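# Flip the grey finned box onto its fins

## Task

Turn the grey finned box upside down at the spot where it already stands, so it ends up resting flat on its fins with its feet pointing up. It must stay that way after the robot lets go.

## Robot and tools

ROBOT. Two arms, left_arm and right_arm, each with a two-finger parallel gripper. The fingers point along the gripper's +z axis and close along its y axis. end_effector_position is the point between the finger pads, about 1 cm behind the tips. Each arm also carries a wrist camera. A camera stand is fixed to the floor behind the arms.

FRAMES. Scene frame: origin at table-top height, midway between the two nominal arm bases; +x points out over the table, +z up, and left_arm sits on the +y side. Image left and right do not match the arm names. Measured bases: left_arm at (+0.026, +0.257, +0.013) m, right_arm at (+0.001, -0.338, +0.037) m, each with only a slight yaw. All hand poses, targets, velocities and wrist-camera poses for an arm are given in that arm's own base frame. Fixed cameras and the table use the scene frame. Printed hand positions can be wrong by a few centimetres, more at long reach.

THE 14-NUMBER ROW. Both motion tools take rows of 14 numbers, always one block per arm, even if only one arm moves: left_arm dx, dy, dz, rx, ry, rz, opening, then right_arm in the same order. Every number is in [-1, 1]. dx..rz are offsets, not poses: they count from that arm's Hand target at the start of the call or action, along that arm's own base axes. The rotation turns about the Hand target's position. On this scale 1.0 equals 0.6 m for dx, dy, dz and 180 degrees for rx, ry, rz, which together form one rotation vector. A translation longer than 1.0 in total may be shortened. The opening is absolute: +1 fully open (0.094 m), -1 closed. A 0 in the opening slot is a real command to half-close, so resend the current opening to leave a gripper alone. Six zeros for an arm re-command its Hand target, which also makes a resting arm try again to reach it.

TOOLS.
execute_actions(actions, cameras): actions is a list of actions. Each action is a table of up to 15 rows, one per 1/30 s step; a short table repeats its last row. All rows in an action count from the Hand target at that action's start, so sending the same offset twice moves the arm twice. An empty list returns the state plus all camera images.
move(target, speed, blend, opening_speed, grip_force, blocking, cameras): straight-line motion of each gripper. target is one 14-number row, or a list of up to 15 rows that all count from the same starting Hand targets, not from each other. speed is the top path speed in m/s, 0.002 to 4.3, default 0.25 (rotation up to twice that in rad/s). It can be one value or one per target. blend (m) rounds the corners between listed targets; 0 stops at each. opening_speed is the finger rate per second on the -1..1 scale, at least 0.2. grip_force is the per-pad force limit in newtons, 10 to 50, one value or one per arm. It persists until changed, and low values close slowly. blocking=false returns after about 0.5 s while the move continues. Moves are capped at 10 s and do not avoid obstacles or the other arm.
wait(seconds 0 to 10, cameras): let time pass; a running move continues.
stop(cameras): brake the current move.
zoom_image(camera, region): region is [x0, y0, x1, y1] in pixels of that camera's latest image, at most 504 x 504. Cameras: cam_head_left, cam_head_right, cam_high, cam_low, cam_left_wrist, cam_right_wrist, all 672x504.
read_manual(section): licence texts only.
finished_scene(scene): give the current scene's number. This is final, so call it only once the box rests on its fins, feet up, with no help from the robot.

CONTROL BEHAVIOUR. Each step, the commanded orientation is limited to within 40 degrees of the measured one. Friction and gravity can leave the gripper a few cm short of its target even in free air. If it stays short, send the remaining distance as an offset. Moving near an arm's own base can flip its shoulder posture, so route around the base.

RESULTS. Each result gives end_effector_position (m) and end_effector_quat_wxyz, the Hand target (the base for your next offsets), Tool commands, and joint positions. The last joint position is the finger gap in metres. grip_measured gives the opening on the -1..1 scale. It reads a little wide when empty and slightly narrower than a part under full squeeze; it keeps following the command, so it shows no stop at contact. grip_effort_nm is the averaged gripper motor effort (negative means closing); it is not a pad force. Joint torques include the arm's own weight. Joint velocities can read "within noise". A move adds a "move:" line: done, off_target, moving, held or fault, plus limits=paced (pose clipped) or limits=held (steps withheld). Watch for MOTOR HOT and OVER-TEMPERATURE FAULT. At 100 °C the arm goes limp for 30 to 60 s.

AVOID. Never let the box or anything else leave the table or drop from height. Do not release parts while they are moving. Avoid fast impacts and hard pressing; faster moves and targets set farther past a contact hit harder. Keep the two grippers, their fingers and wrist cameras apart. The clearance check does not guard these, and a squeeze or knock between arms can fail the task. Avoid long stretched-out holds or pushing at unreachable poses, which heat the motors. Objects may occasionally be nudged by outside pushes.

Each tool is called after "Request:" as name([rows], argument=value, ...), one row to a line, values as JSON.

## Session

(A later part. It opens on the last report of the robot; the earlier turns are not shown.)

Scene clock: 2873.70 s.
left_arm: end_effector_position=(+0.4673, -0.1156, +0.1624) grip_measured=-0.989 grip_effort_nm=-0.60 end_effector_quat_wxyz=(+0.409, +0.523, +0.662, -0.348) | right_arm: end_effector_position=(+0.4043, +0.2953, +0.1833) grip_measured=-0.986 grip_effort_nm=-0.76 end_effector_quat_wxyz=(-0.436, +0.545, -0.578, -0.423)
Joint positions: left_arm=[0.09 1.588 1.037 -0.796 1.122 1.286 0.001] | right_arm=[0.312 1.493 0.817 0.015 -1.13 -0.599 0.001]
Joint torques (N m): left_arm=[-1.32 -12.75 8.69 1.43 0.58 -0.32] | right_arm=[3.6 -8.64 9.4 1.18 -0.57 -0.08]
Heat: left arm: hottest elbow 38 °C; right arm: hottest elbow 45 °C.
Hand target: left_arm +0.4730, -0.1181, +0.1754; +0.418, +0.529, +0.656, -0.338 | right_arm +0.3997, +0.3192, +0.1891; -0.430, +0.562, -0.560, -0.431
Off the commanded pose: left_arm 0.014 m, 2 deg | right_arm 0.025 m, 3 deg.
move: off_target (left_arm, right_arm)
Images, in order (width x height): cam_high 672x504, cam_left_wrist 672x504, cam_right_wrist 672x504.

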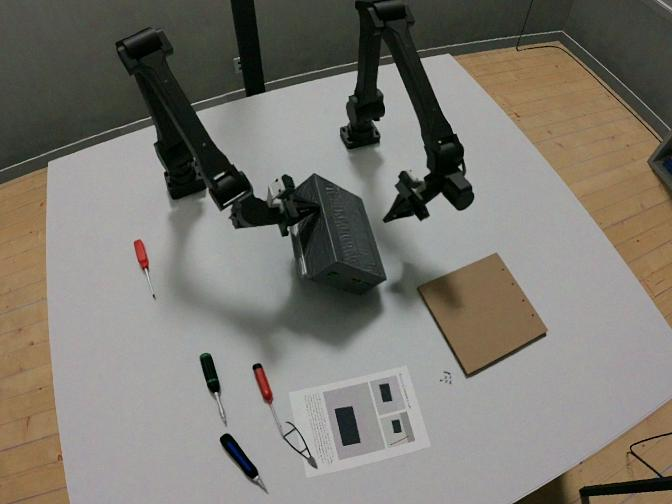

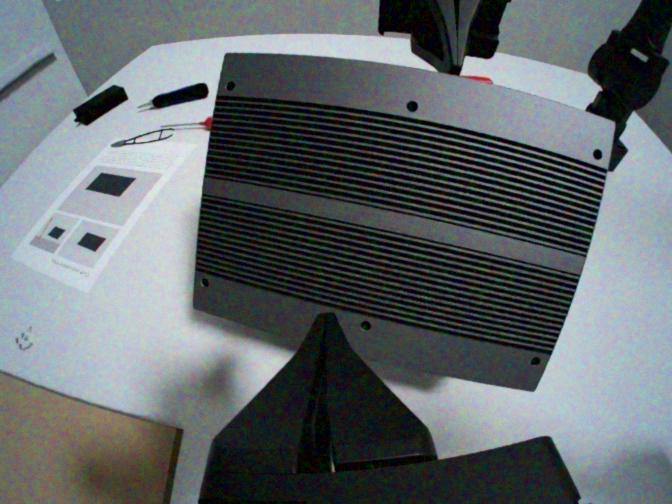

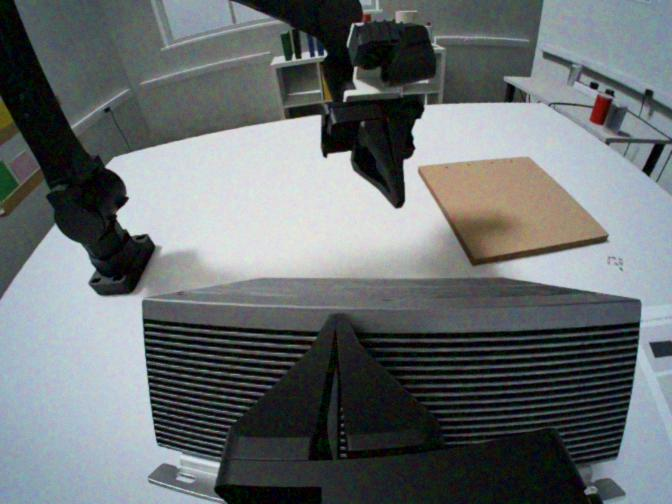

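Request:
move(target=[0,0,0,0,0,0,-1, 0.005,0.025,0.005,0,0,0,-1], speed=0.02, cameras=["cam_right_wrist","cam_left_wrist"])

Scene clock: 2908.17 s.
left_arm: end_effector_position=(+0.4673, -0.1156, +0.1624) grip_measured=-0.989 grip_effort_nm=-0.60 end_effector_quat_wxyz=(+0.409, +0.522, +0.662, -0.348) | right_arm: end_effector_position=(+0.4003, +0.3140, +0.1895) grip_measured=-0.986 grip_effort_nm=-0.76 end_effector_quat_wxyz=(-0.433, +0.553, -0.571, -0.426)
Joint positions: left_arm=[0.09 1.588 1.037 -0.796 1.122 1.285 0.001] | right_arm=[0.354 1.495 0.836 0.024 -1.113 -0.576 0.001]
Joint torques (N m): left_arm=[-1.26 -12.92 8.7 1.42 0.58 -0.33] | right_arm=[2.73 -7.36 9.92 1.94 -0.2 0.03]
Heat: left arm: hottest elbow 41 °C; right arm: hottest elbow 45 °C.
Hand target: left_arm +0.4730, -0.1181, +0.1754; +0.418, +0.529, +0.656, -0.338 | right_arm +0.4028, +0.3343, +0.1922; -0.430, +0.562, -0.560, -0.431
Off the commanded pose: left_arm 0.014 m, 2 deg | right_arm 0.021 m, 2 deg.
move: off_target (left_arm, right_arm)
Images, in order (width x height): cam_left_wrist 672x504, cam_right_wrist 672x504.

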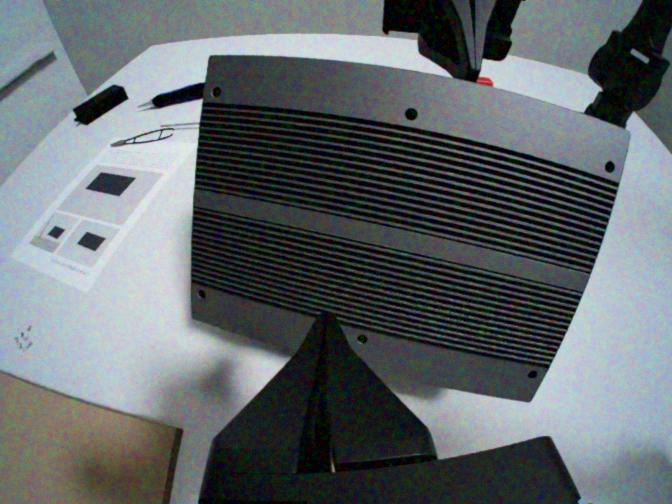

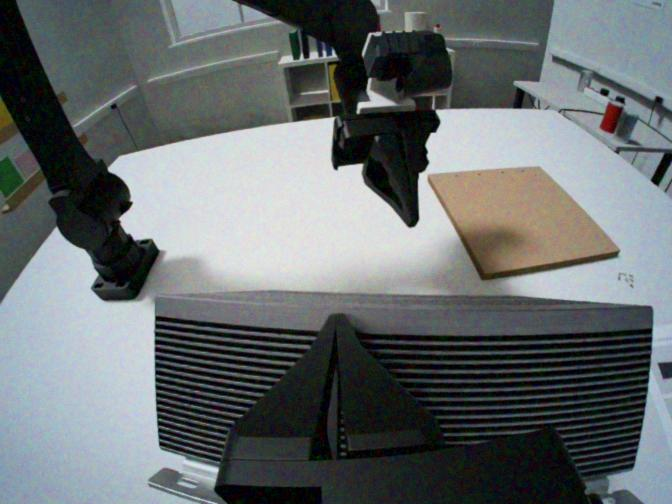

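Request:
move(target=[0,0,0,0,0,0,-1, 0.025,0.015,0.005,0,0,0,-1], speed=0.02, cameras=["cam_right_wrist","cam_left_wrist"])

Scene clock: 2920.17 s.
left_arm: end_effector_position=(+0.4673, -0.1156, +0.1624) grip_measured=-0.989 grip_effort_nm=-0.60 end_effector_quat_wxyz=(+0.409, +0.522, +0.662, -0.348) | right_arm: end_effector_position=(+0.4106, +0.3282, +0.1936) grip_measured=-0.986 grip_effort_nm=-0.76 end_effector_quat_wxyz=(-0.431, +0.557, -0.564, -0.430)
Joint positions: left_arm=[0.09 1.588 1.037 -0.796 1.122 1.285 0.001] | right_arm=[0.374 1.53 0.884 0.025 -1.113 -0.567 0.001]
Joint torques (N m): left_arm=[-1.49 -12.92 8.7 1.42 0.58 -0.32] | right_arm=[1.32 -8.18 9.91 1.74 0.01 0.05]
Heat: left arm: hottest elbow 41 °C; right arm: hottest elbow 47 °C.
Hand target: left_arm +0.4730, -0.1181, +0.1754; +0.418, +0.529, +0.656, -0.338 | right_arm +0.4178, +0.3432, +0.1950; -0.430, +0.562, -0.560, -0.431
Off the commanded pose: left_arm 0.014 m, 2 deg | right_arm 0.017 m, 1 deg.
move: off_target (left_arm, right_arm)
Images, in order (width x height): cam_left_wrist 672x504, cam_right_wrist 672x504.

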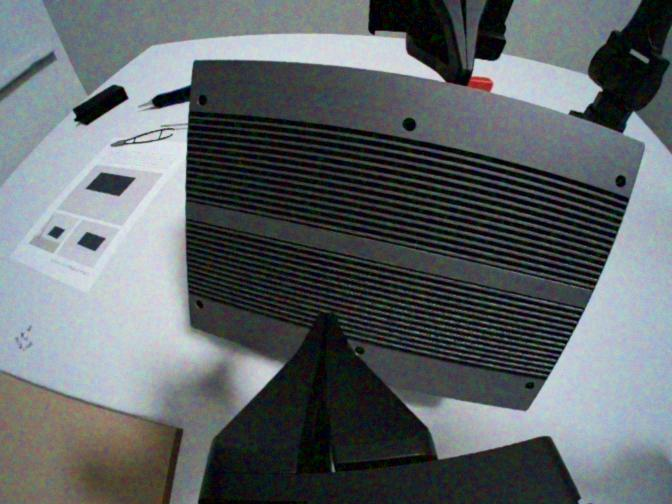

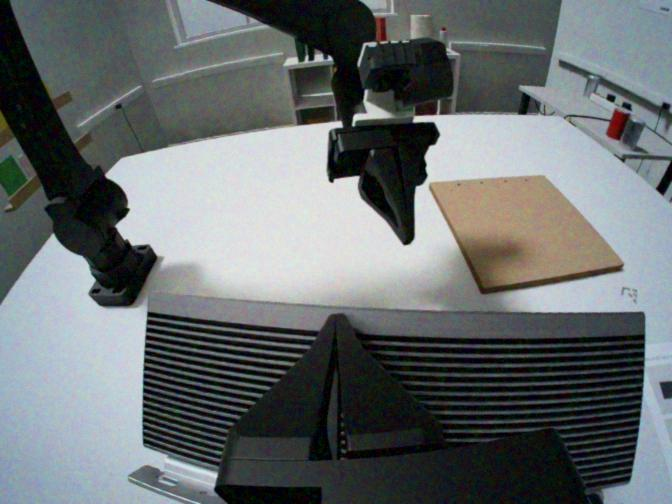

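Request:
move(target=[0,-0.065,0.0643,0,0,0,-1, 0,0,0,0,0,0,-1], speed=0.08, cameras=["cam_right_wrist","cam_left_wrist","cam_high"])

Scene clock: 2950.67 s.
left_arm: end_effector_position=(+0.4638, -0.1536, +0.1953) grip_measured=-0.989 grip_effort_nm=-0.60 end_effector_quat_wxyz=(+0.404, +0.521, +0.665, -0.350) | right_arm: end_effector_position=(+0.4106, +0.3282, +0.1936) grip_measured=-0.986 grip_effort_nm=-0.76 end_effector_quat_wxyz=(-0.431, +0.557, -0.564, -0.430)
Joint positions: left_arm=[0.003 1.51 1.037 -0.722 1.092 1.102 0.001] | right_arm=[0.374 1.53 0.884 0.025 -1.113 -0.566 0.001]
Joint torques (N m): left_arm=[-1.38 -12.28 10.3 1.73 0.56 -0.32] | right_arm=[1.03 -8.82 9.89 1.78 -0.04 0.08]
Heat: left arm: hottest elbow 42 °C; right arm: hottest elbow 46 °C.
Hand target: left_arm +0.4729, -0.1571, +0.2139; +0.418, +0.529, +0.656, -0.338 | right_arm +0.4178, +0.3432, +0.1950; -0.430, +0.562, -0.560, -0.431
Off the commanded pose: left_arm 0.021 m, 3 deg | right_arm 0.017 m, 1 deg.
move: off_target (left_arm, right_arm)
Images, in order (width x height): cam_high 672x504, cam_left_wrist 672x504, cam_right_wrist 672x504.

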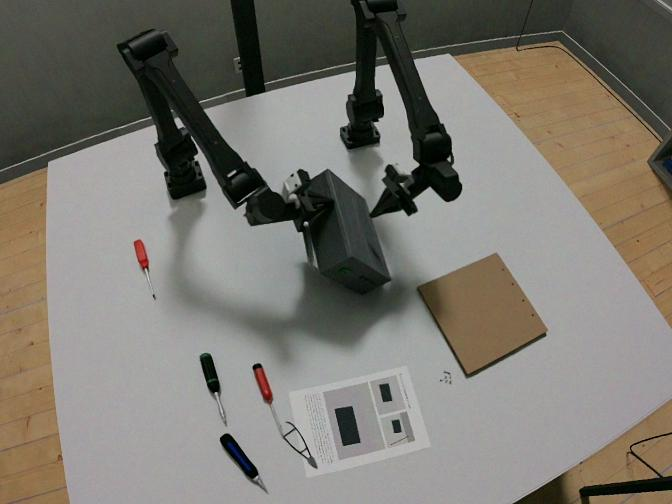

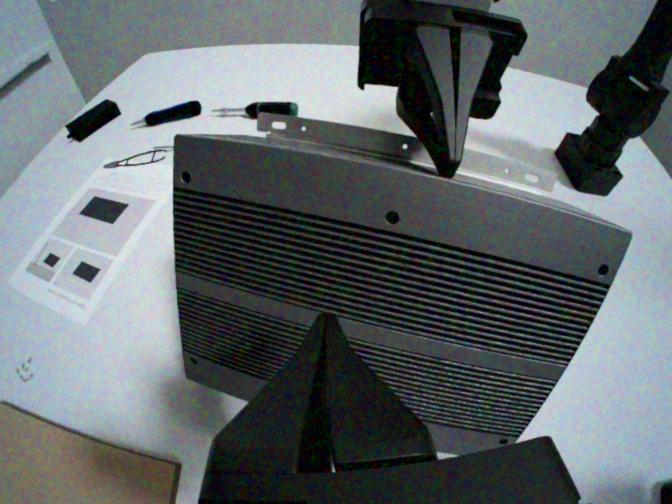

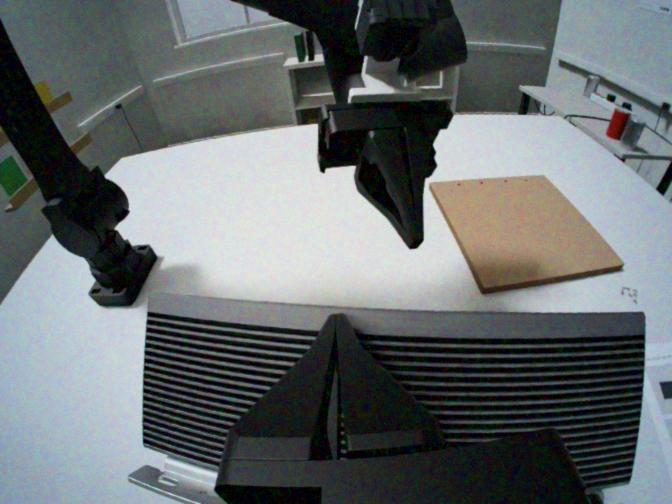

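Request:
move(target=[0,-0.05,0.06,0,0,0,-1, 0,0,0,0,0,0,-1], speed=0.08, cameras=["cam_right_wrist","cam_left_wrist"])

Scene clock: 2980.90 s.
left_arm: end_effector_position=(+0.4608, -0.1824, +0.2255) grip_measured=-0.989 grip_effort_nm=-0.60 end_effector_quat_wxyz=(+0.399, +0.520, +0.668, -0.352) | right_arm: end_effector_position=(+0.4106, +0.3282, +0.1936) grip_measured=-0.986 grip_effort_nm=-0.76 end_effector_quat_wxyz=(-0.431, +0.557, -0.564, -0.430)
Joint positions: left_arm=[-0.065 1.457 1.061 -0.699 1.059 0.976 0.001] | right_arm=[0.374 1.53 0.884 0.025 -1.113 -0.566 0.001]
Joint torques (N m): left_arm=[-1.44 -11.63 11.75 1.84 0.53 -0.31] | right_arm=[1.08 -8.94 9.92 1.69 0.05 0.05]
Heat: left arm: hottest elbow 45 °C; right arm: hottest elbow 46 °C.
Hand target: left_arm +0.4730, -0.1871, +0.2499; +0.418, +0.529, +0.656, -0.338 | right_arm +0.4178, +0.3432, +0.1950; -0.430, +0.562, -0.560, -0.431
Off the commanded pose: left_arm 0.028 m, 3 deg | right_arm 0.017 m, 1 deg.
move: off_target (left_arm, right_arm)
Images, in order (width x height): cam_left_wrist 672x504, cam_right_wrist 672x504.

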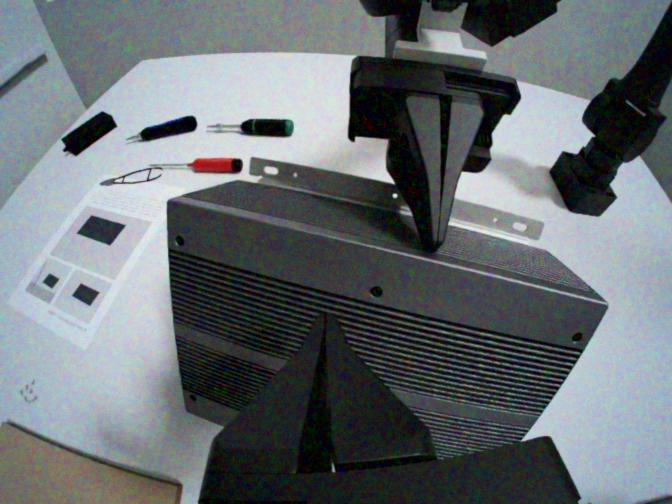

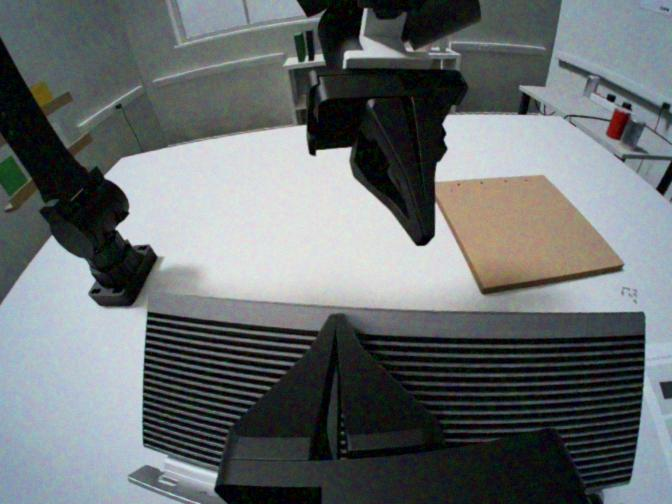

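Request:
move(target=[0,-0.0083,0.01,0,0,0,-1, 0.004,0.0133,0,0,0,0,-1], speed=0.02, cameras=["cam_right_wrist","cam_left_wrist"])

Scene clock: 2992.80 s.
left_arm: end_effector_position=(+0.4611, -0.1865, +0.2287) grip_measured=-0.989 grip_effort_nm=-0.60 end_effector_quat_wxyz=(+0.397, +0.519, +0.670, -0.352) | right_arm: end_effector_position=(+0.4124, +0.3379, +0.1955) grip_measured=-0.986 grip_effort_nm=-0.76 end_effector_quat_wxyz=(-0.430, +0.559, -0.563, -0.432)
Joint positions: left_arm=[-0.074 1.454 1.066 -0.696 1.054 0.957 0.001] | right_arm=[0.392 1.542 0.901 0.033 -1.103 -0.55 0.001]
Joint torques (N m): left_arm=[-1.55 -11.87 11.96 1.87 0.5 -0.32] | right_arm=[1.2 -8.47 9.59 2.03 0.08 0.05]
Heat: left arm: hottest elbow 46 °C; right arm: hottest elbow 46 °C.
Hand target: left_arm +0.4729, -0.1920, +0.2559; +0.418, +0.529, +0.656, -0.338 | right_arm +0.4201, +0.3511, +0.1950; -0.429, +0.562, -0.560, -0.431
Off the commanded pose: left_arm 0.030 m, 4 deg | right_arm 0.015 m, 1 deg.
move: off_target (left_arm, right_arm)
Images, in order (width x height): cam_left_wrist 672x504, cam_right_wrist 672x504.

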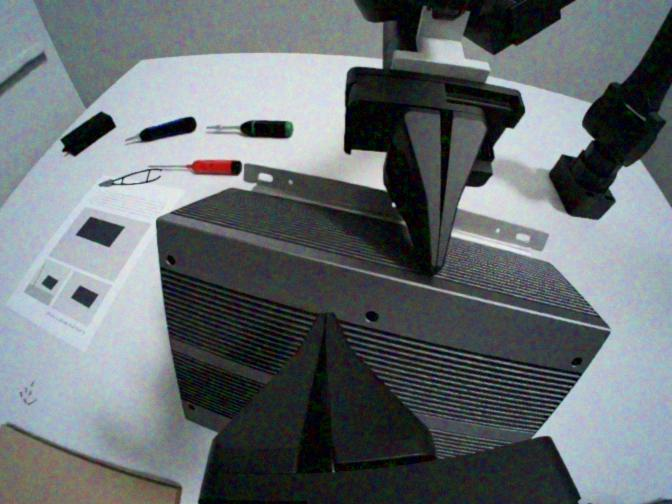

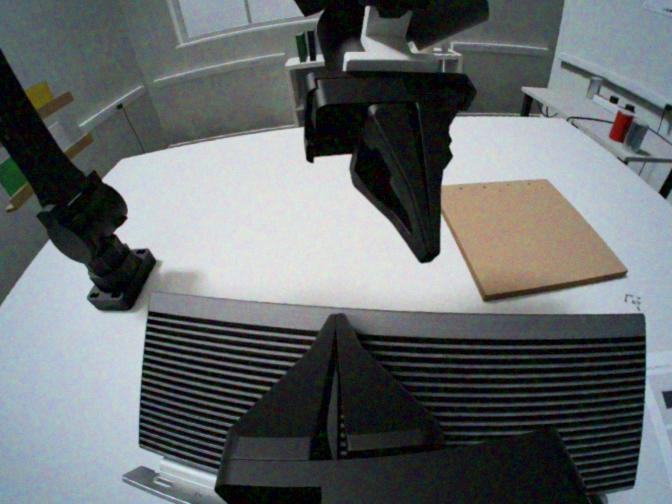

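Request:
move(target=[0,0,0,0,0,0,-1, 0.003,0.0117,0,0,0,0,-1], speed=0.02, cameras=["cam_right_wrist","cam_left_wrist"])

Scene clock: 2997.83 s.
left_arm: end_effector_position=(+0.4611, -0.1864, +0.2287) grip_measured=-0.989 grip_effort_nm=-0.60 end_effector_quat_wxyz=(+0.397, +0.519, +0.670, -0.352) | right_arm: end_effector_position=(+0.4142, +0.3465, +0.1968) grip_measured=-0.986 grip_effort_nm=-0.76 end_effector_quat_wxyz=(-0.431, +0.560, -0.561, -0.432)
Joint positions: left_arm=[-0.074 1.454 1.066 -0.696 1.053 0.956 0.001] | right_arm=[0.407 1.552 0.914 0.048 -1.093 -0.535 0.001]
Joint torques (N m): left_arm=[-1.61 -11.69 11.97 1.88 0.52 -0.32] | right_arm=[1.08 -8.76 9.55 1.92 0.09 0]
Heat: left arm: hottest elbow 46 °C; right arm: hottest elbow 46 °C.
Hand target: left_arm +0.4729, -0.1920, +0.2559; +0.418, +0.529, +0.656, -0.338 | right_arm +0.4219, +0.3582, +0.1950; -0.429, +0.562, -0.560, -0.431
Off the commanded pose: left_arm 0.030 m, 4 deg | right_arm 0.014 m, 0 deg.
move: off_target (left_arm, right_arm)
Images, in order (width x height): cam_left_wrist 672x504, cam_right_wrist 672x504.

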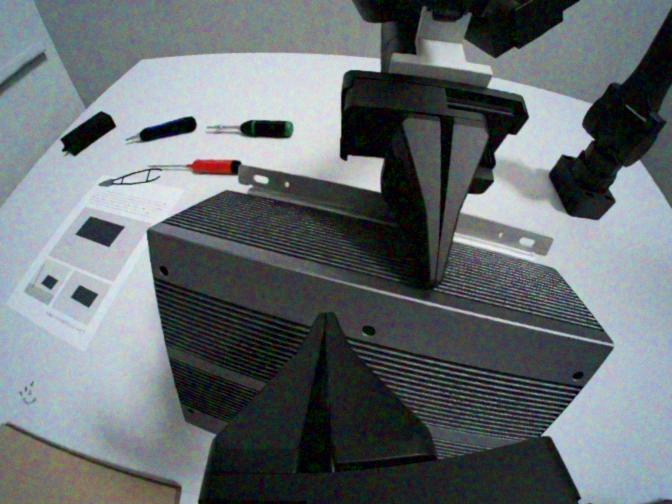

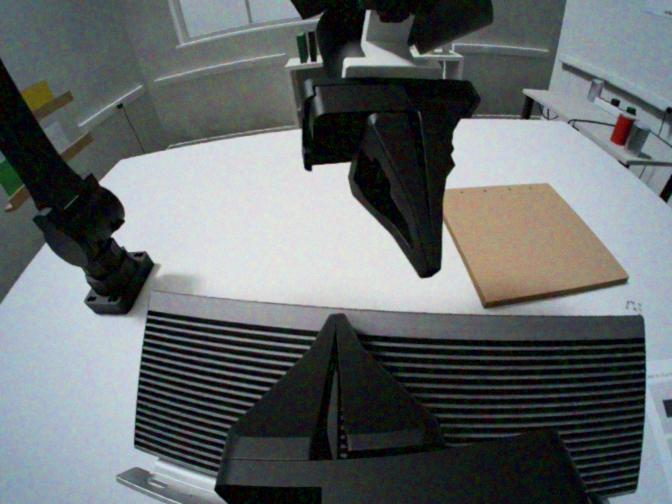

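Request:
move(target=[0,0,0,0,0,0,-1, 0.003,0.0117,0,0,0,0,-1], speed=0.02, cameras=["cam_right_wrist","cam_left_wrist"])

Scene clock: 3002.17 s.
left_arm: end_effector_position=(+0.4611, -0.1864, +0.2287) grip_measured=-0.989 grip_effort_nm=-0.60 end_effector_quat_wxyz=(+0.397, +0.519, +0.670, -0.352) | right_arm: end_effector_position=(+0.4170, +0.3545, +0.1980) grip_measured=-0.986 grip_effort_nm=-0.76 end_effector_quat_wxyz=(-0.432, +0.561, -0.559, -0.431)
Joint positions: left_arm=[-0.074 1.454 1.066 -0.696 1.053 0.956 0.001] | right_arm=[0.421 1.564 0.928 0.062 -1.08 -0.522 0.001]
Joint torques (N m): left_arm=[-1.49 -11.93 11.95 1.89 0.51 -0.34] | right_arm=[0.62 -9.52 9.14 1.81 0.01 0.03]
Heat: left arm: hottest elbow 47 °C; right arm: hottest elbow 46 °C.
Hand target: left_arm +0.4729, -0.1920, +0.2559; +0.418, +0.529, +0.656, -0.338 | right_arm +0.4237, +0.3653, +0.1951; -0.429, +0.562, -0.560, -0.431
Off the commanded pose: left_arm 0.030 m, 4 deg | right_arm 0.013 m, 0 deg.
move: off_target (left_arm, right_arm)
Images, in order (width x height): cam_left_wrist 672x504, cam_right_wrist 672x504.

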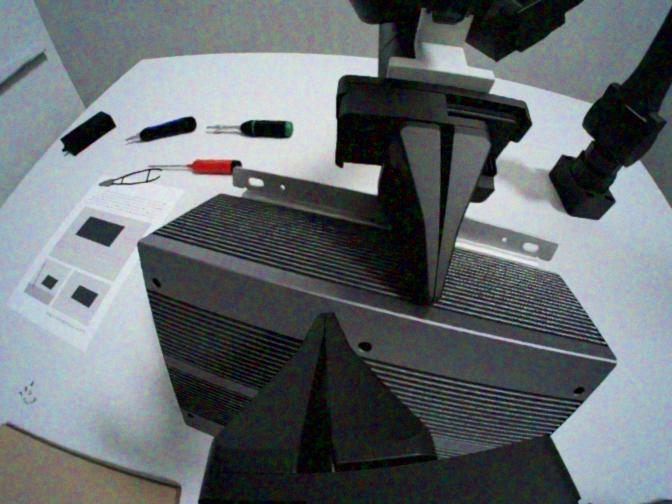

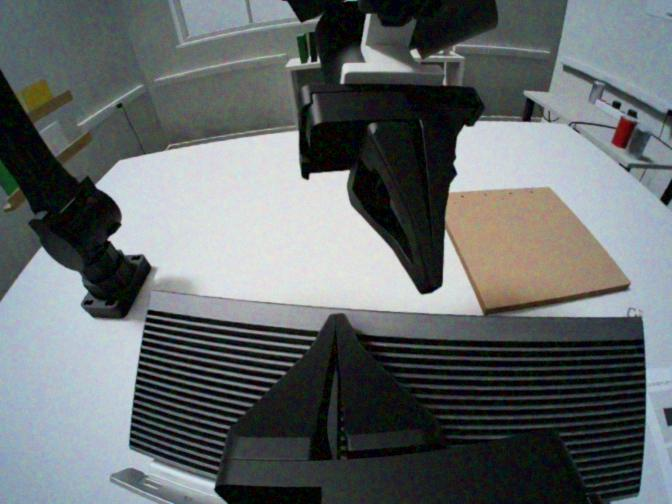

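Request:
move(target=[0,-0.01,0,0,0,0,-1, 0.003,0.0117,0,0,0,0,-1], speed=0.015, cameras=["cam_right_wrist","cam_left_wrist"])

Scene clock: 3009.50 s.
left_arm: end_effector_position=(+0.4624, -0.1912, +0.2304) grip_measured=-0.989 grip_effort_nm=-0.60 end_effector_quat_wxyz=(+0.398, +0.519, +0.670, -0.350) | right_arm: end_effector_position=(+0.4189, +0.3613, +0.1987) grip_measured=-0.986 grip_effort_nm=-0.76 end_effector_quat_wxyz=(-0.433, +0.561, -0.559, -0.430)
Joint positions: left_arm=[-0.085 1.452 1.066 -0.675 1.046 0.934 0.001] | right_arm=[0.433 1.573 0.939 0.073 -1.071 -0.508 0.001]
Joint torques (N m): left_arm=[-1.79 -11.69 11.77 1.88 0.53 -0.33] | right_arm=[0.32 -8.88 9.2 1.81 0.02 0.03]
Heat: left arm: hottest elbow 48 °C; right arm: hottest elbow 47 °C.
Hand target: left_arm +0.4730, -0.1980, +0.2558; +0.418, +0.529, +0.656, -0.338 | right_arm +0.4256, +0.3723, +0.1952; -0.430, +0.562, -0.560, -0.431
Off the commanded pose: left_arm 0.028 m, 3 deg | right_arm 0.013 m, 0 deg.
move: off_target (left_arm, right_arm)
Images, in order (width x height): cam_left_wrist 672x504, cam_right_wrist 672x504.

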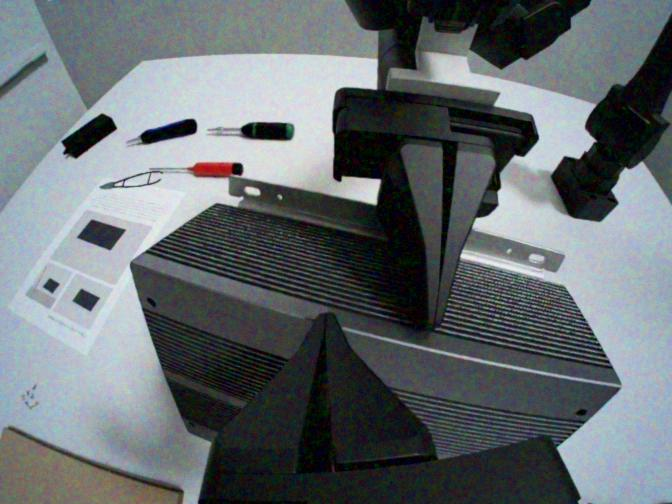

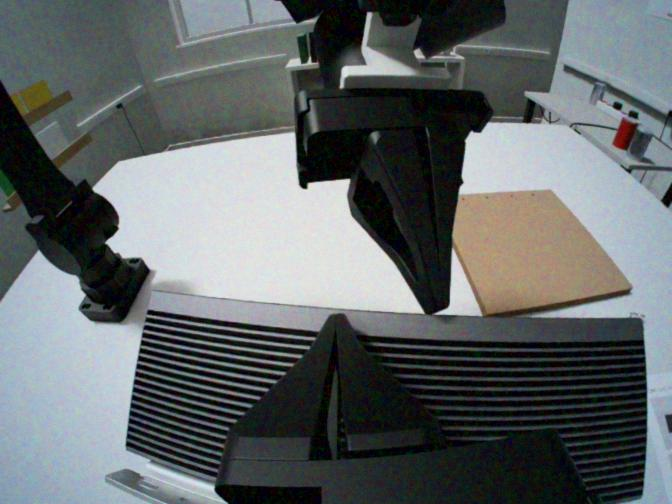

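Request:
move(target=[0,0.003,-0.03,0,0,0,-1, 0,0,0,0,0,0,-1], speed=0.02, cameras=["cam_right_wrist","cam_left_wrist","cam_low"])

Scene clock: 3019.90 s.
left_arm: end_effector_position=(+0.4683, -0.1917, +0.2341) grip_measured=-0.989 grip_effort_nm=-0.60 end_effector_quat_wxyz=(+0.414, +0.526, +0.661, -0.340) | right_arm: end_effector_position=(+0.4190, +0.3620, +0.1986) grip_measured=-0.986 grip_effort_nm=-0.76 end_effector_quat_wxyz=(-0.433, +0.562, -0.559, -0.430)
Joint positions: left_arm=[-0.085 1.451 1.066 -0.632 1.046 0.933 0.001] | right_arm=[0.434 1.575 0.94 0.075 -1.07 -0.508 0.001]
Joint torques (N m): left_arm=[-1.61 -9.99 9.57 1.91 0.56 -0.28] | right_arm=[0.44 -9.17 9.25 1.85 0.01 0.04]
Heat: left arm: hottest elbow 48 °C; right arm: hottest elbow 47 °C.
Hand target: left_arm +0.4729, -0.1962, +0.2380; +0.418, +0.529, +0.656, -0.338 | right_arm +0.4255, +0.3722, +0.1951; -0.430, +0.562, -0.560, -0.431
Off the commanded pose: left_arm 0.008 m, 1 deg | right_arm 0.013 m, 0 deg.
move: off_target (right_arm)
Images, in order (width x height): cam_low 672x504, cam_left_wrist 672x504, cam_right_wrist 672x504.

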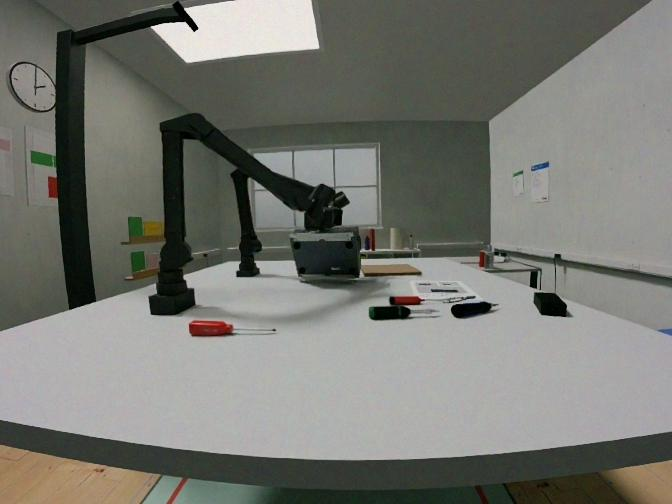

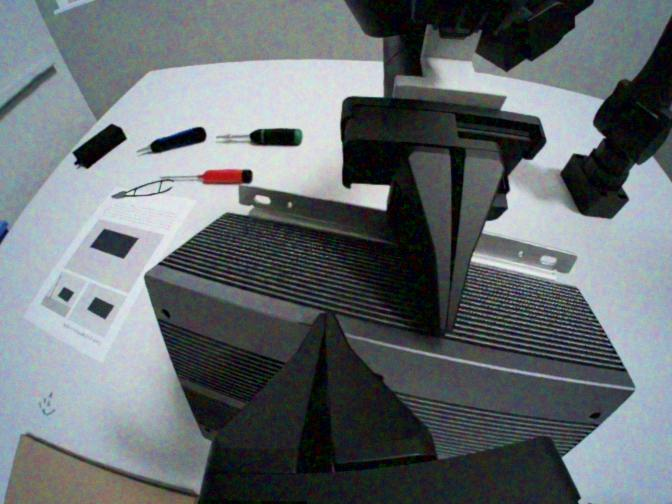

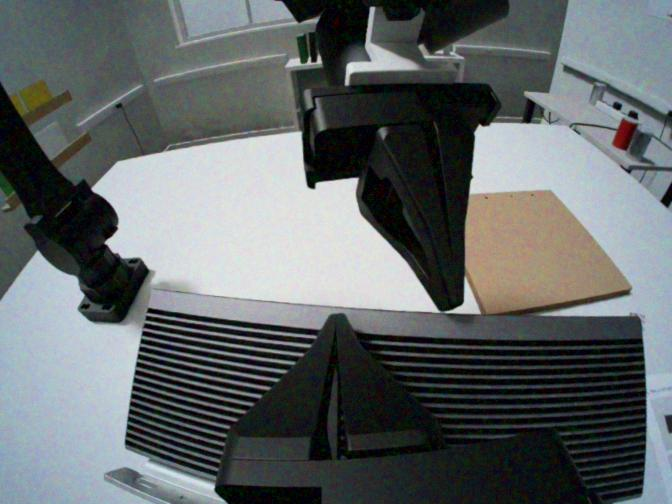

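Request:
move(target=[0,0.003,-0.035,0,0,0,-1, 0,0,0,0,0,0,-1], speed=0.03, cameras=["cam_right_wrist","cam_left_wrist"])

Scene clock: 3025.47 s.
left_arm: end_effector_position=(+0.4710, -0.1913, +0.2292) grip_measured=-0.989 grip_effort_nm=-0.59 end_effector_quat_wxyz=(+0.427, +0.530, +0.653, -0.333) | right_arm: end_effector_position=(+0.4251, +0.3671, +0.1962) grip_measured=-0.986 grip_effort_nm=-0.75 end_effector_quat_wxyz=(-0.434, +0.563, -0.558, -0.429)
Joint positions: left_arm=[-0.083 1.455 1.047 -0.574 1.049 0.934 0.001] | right_arm=[0.439 1.596 0.958 0.083 -1.063 -0.507 0.001]
Joint torques (N m): left_arm=[-1.38 -8.53 8.36 1.7 0.51 -0.2] | right_arm=[0.62 -11.58 7.94 1.57 -0.26 0.02]
Heat: left arm: hottest elbow 48 °C; right arm: hottest elbow 47 °C.
Hand target: left_arm +0.4730, -0.1944, +0.2169; +0.418, +0.529, +0.656, -0.338 | right_arm +0.4255, +0.3723, +0.1950; -0.429, +0.562, -0.560, -0.431
Off the commanded pose: left_arm 0.013 m, 1 deg | right_arm 0.005 m, 1 deg.
move: off_target (left_arm)
Images, in order (width x height): cam_left_wrist 672x504, cam_right_wrist 672x504.

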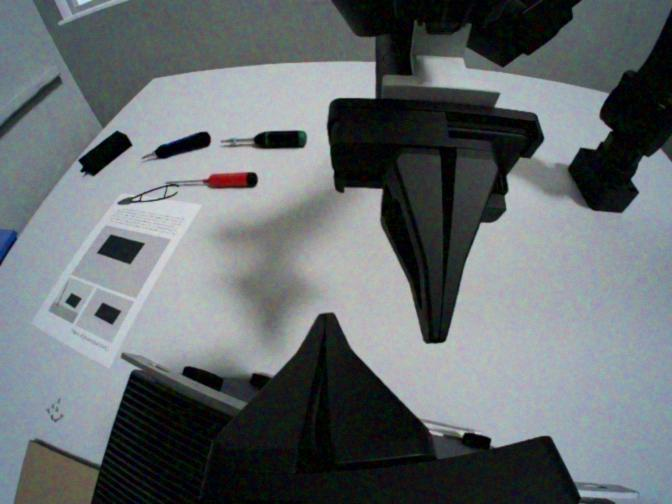

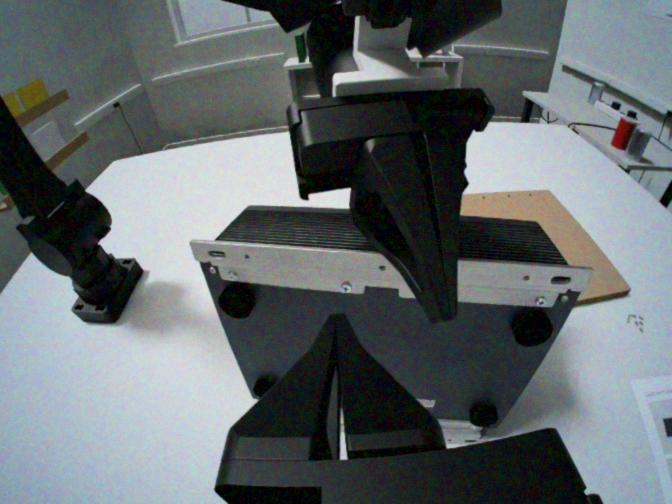

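Request:
execute_actions(actions=[])

Request:
zoom_image(camera="cam_low", region=[260, 210, 420, 300])

Request:
zoom_image(camera="cam_head_right", region=[240, 180, 460, 345])

Scene clock: 3031.67 s.
left_arm: end_effector_position=(+0.4710, -0.1913, +0.2292) grip_measured=-0.989 grip_effort_nm=-0.59 end_effector_quat_wxyz=(+0.427, +0.530, +0.653, -0.333) | right_arm: end_effector_position=(+0.4251, +0.3671, +0.1962) grip_measured=-0.986 grip_effort_nm=-0.75 end_effector_quat_wxyz=(-0.434, +0.563, -0.558, -0.429)
Joint positions: left_arm=[-0.083 1.455 1.047 -0.574 1.049 0.934 0.001] | right_arm=[0.439 1.596 0.958 0.083 -1.063 -0.507 0.001]
Joint velocities: within noise
Joint torques (N m): left_arm=[-1.38 -8.47 8.39 1.72 0.51 -0.2] | right_arm=[-0.21 -11.34 8.03 1.43 -0.3 0.06]
Heat: left arm: hottest elbow 46 °C; right arm: hottest elbow 46 °C.
Hand target: left_arm +0.4730, -0.1944, +0.2169; +0.418, +0.529, +0.656, -0.338 | right_arm +0.4255, +0.3723, +0.1950; -0.429, +0.562, -0.560, -0.431
Tool commands: left_gripper/opening=-1.0 right_gripper/opening=-1.0
Off the commanded pose: left_arm 0.013 m, 1 deg | right_arm 0.005 m, 1 deg.

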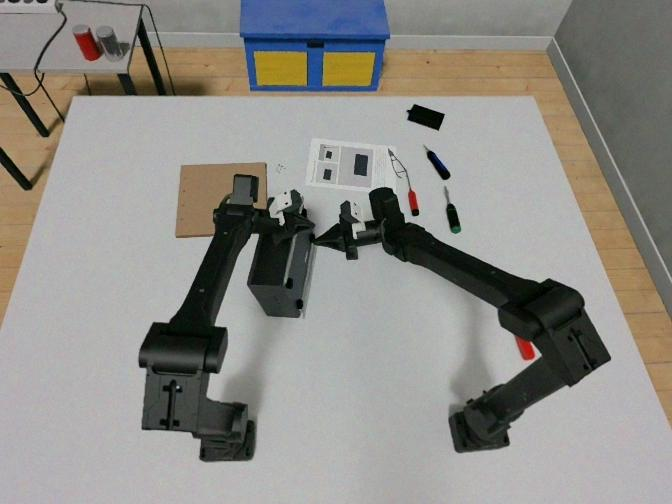

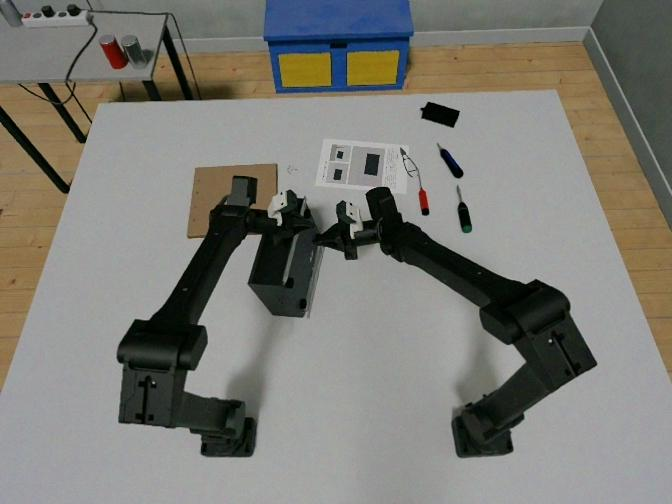

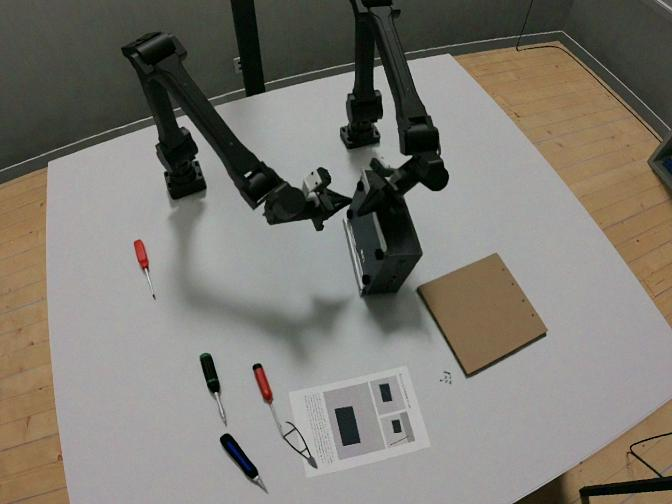

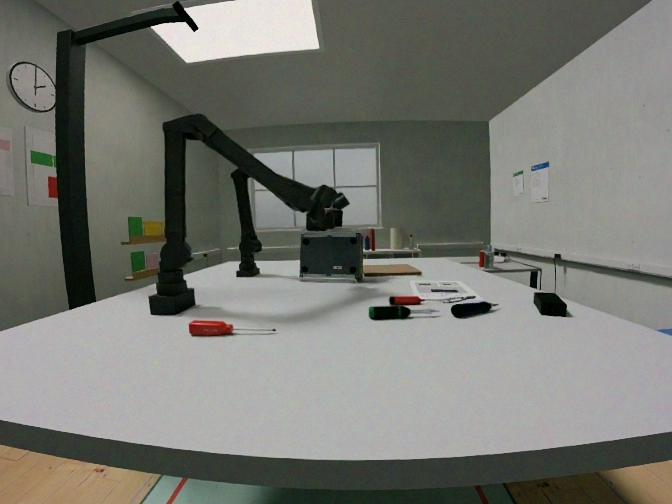

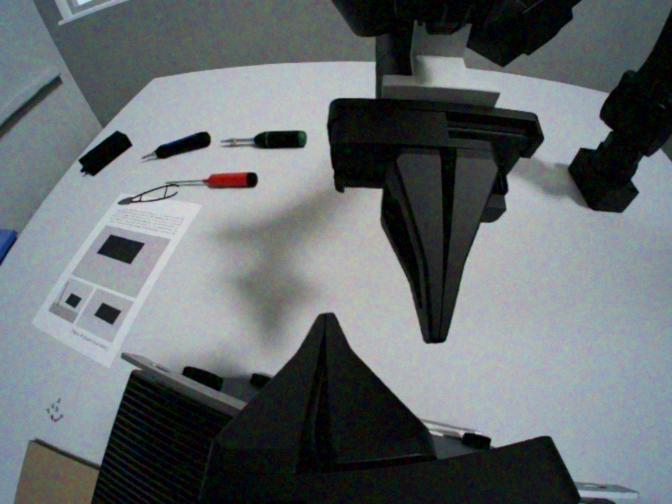

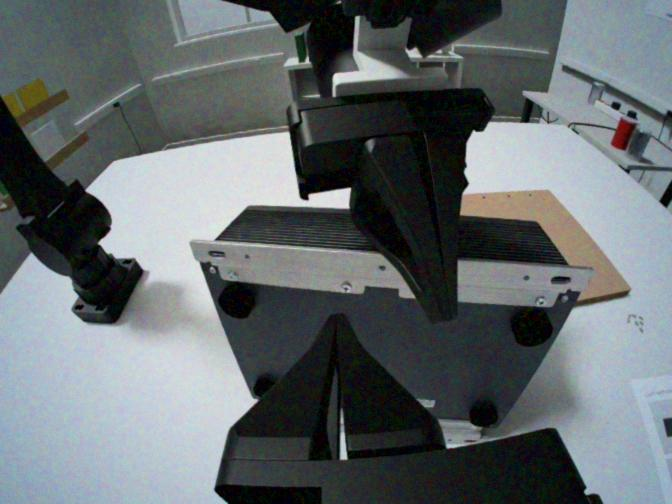

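Scaled by 3.150.

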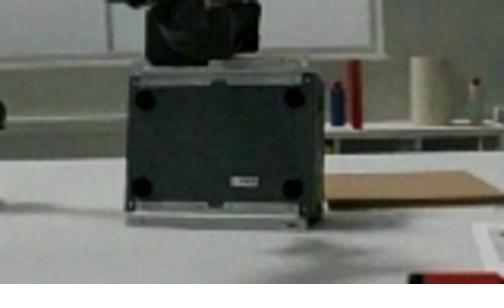

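Scaled by 2.291.

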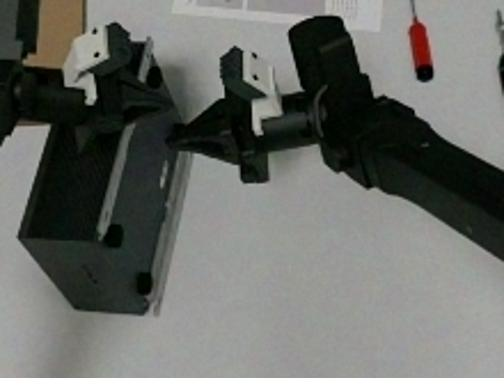

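Request:
move([
  [0,0.0,0.1,0,0,0,-1, 0,-0.1,0.02,0,0,0,-1],
  [-0.03,0.25,0.1,0,0,0,-1, 0,-0.2,0.02,0,0,0,-1],
], speed=0.15, blend=0.02, cameras=["cam_right_wrist","cam_left_wrist"])

Scene clock: 3052.63 s.
left_arm: end_effector_position=(+0.4421, -0.0494, +0.2724) grip_measured=-0.989 grip_effort_nm=-0.59 end_effector_quat_wxyz=(+0.415, +0.523, +0.660, -0.345) | right_arm: end_effector_position=(+0.4169, +0.2562, +0.1930) grip_measured=-0.986 grip_effort_nm=-0.75 end_effector_quat_wxyz=(-0.416, +0.559, -0.567, -0.440)
Joint positions: left_arm=[0.253 1.494 1.243 -1.42 1.137 1.657 0.001] | right_arm=[0.209 1.519 0.933 -0.393 -1.243 -0.918 0.001]
Joint torques (N m): left_arm=[-0.5 -8.41 11.51 0.06 0.6 -0.06] | right_arm=[-1.44 -11.46 8.84 0.77 -0.77 -0.13]
Heat: left arm: hottest elbow 44 °C; right arm: hottest elbow 45 °C.
Hand target: left_arm +0.4550, -0.0444, +0.2769; +0.418, +0.529, +0.656, -0.338 | right_arm +0.4254, +0.2523, +0.2070; -0.429, +0.562, -0.560, -0.431
Off the commanded pose: left_arm 0.015 m, 1 deg | right_arm 0.017 m, 2 deg.
move: off_target (left_arm, right_arm)
Images, in order (width x height): cam_left_wrist 672x504, cam_right_wrist 672x504.

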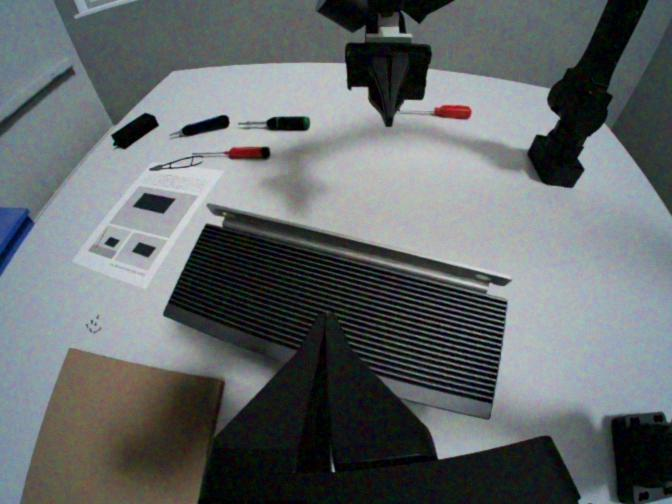

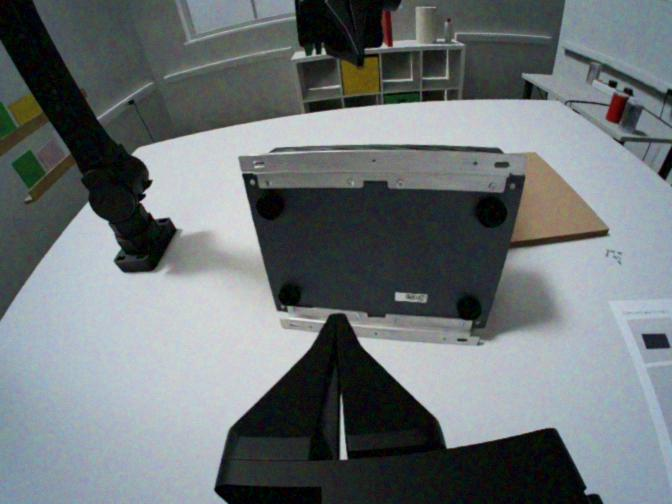

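Request:
move([
  [-0.125,0.1407,-0.045,0.110,0.380,0.283,-1, 0,0,0,0,0,0,-1],
  [-0.158,0.09,-0.35,0.110,0.380,0.283,-1, 0,0,0,0,0,0,-1],
], speed=0.15, cameras=["cam_right_wrist","cam_left_wrist","cam_head_left"])

Scene clock: 3088.43 s.
left_arm: end_effector_position=(+0.3596, +0.0137, +0.0746) grip_measured=-0.989 grip_effort_nm=-0.59 end_effector_quat_wxyz=(+0.009, +0.004, +0.967, -0.256) | right_arm: end_effector_position=(+0.4169, +0.2562, +0.1930) grip_measured=-0.986 grip_effort_nm=-0.75 end_effector_quat_wxyz=(-0.416, +0.559, -0.567, -0.440)
Joint positions: left_arm=[0.274 1.504 0.909 -1.112 0.501 0.318 0.001] | right_arm=[0.209 1.519 0.933 -0.393 -1.243 -0.918 0.001]
Joint torques (N m): left_arm=[-1.55 -7.47 6.79 0.72 0.54 -0.29] | right_arm=[-2.08 -11.46 8.75 0.99 -0.77 -0.16]
Heat: left arm: hottest elbow 44 °C; right arm: hottest elbow 46 °C.
Hand target: left_arm +0.3602, +0.0096, +0.0669; +0.000, +0.001, +0.966, -0.259 | right_arm +0.4254, +0.2523, +0.2070; -0.429, +0.562, -0.560, -0.431
Off the commanded pose: left_arm 0.009 m, 1 deg | right_arm 0.017 m, 2 deg.
move: off_target (right_arm)
Images, in order (width x height): cam_head_left 672x504, cam_left_wrist 672x504, cam_right_wrist 672x504.

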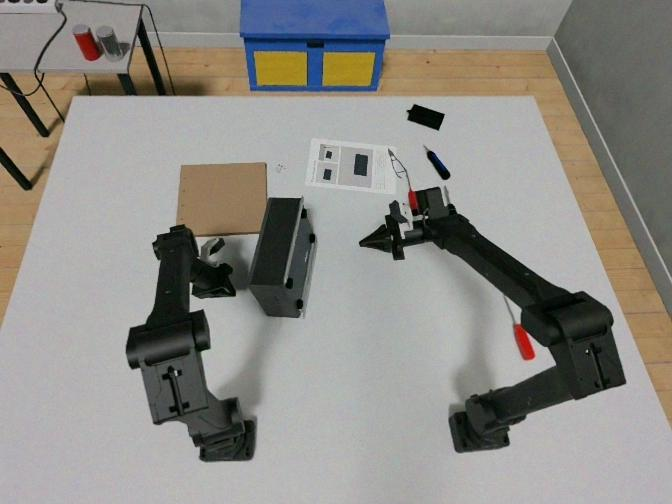

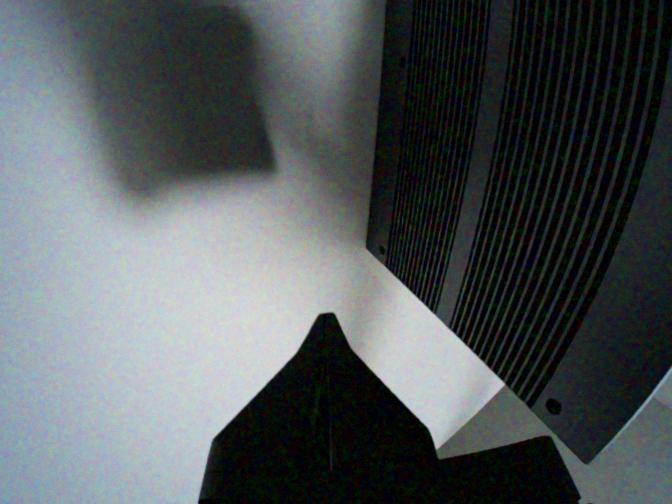

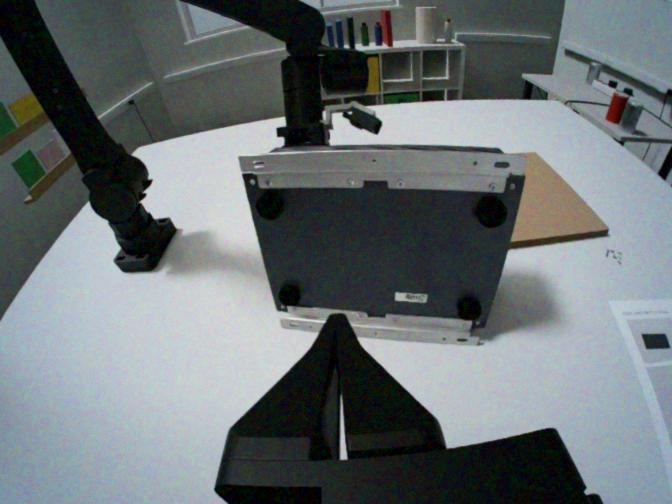

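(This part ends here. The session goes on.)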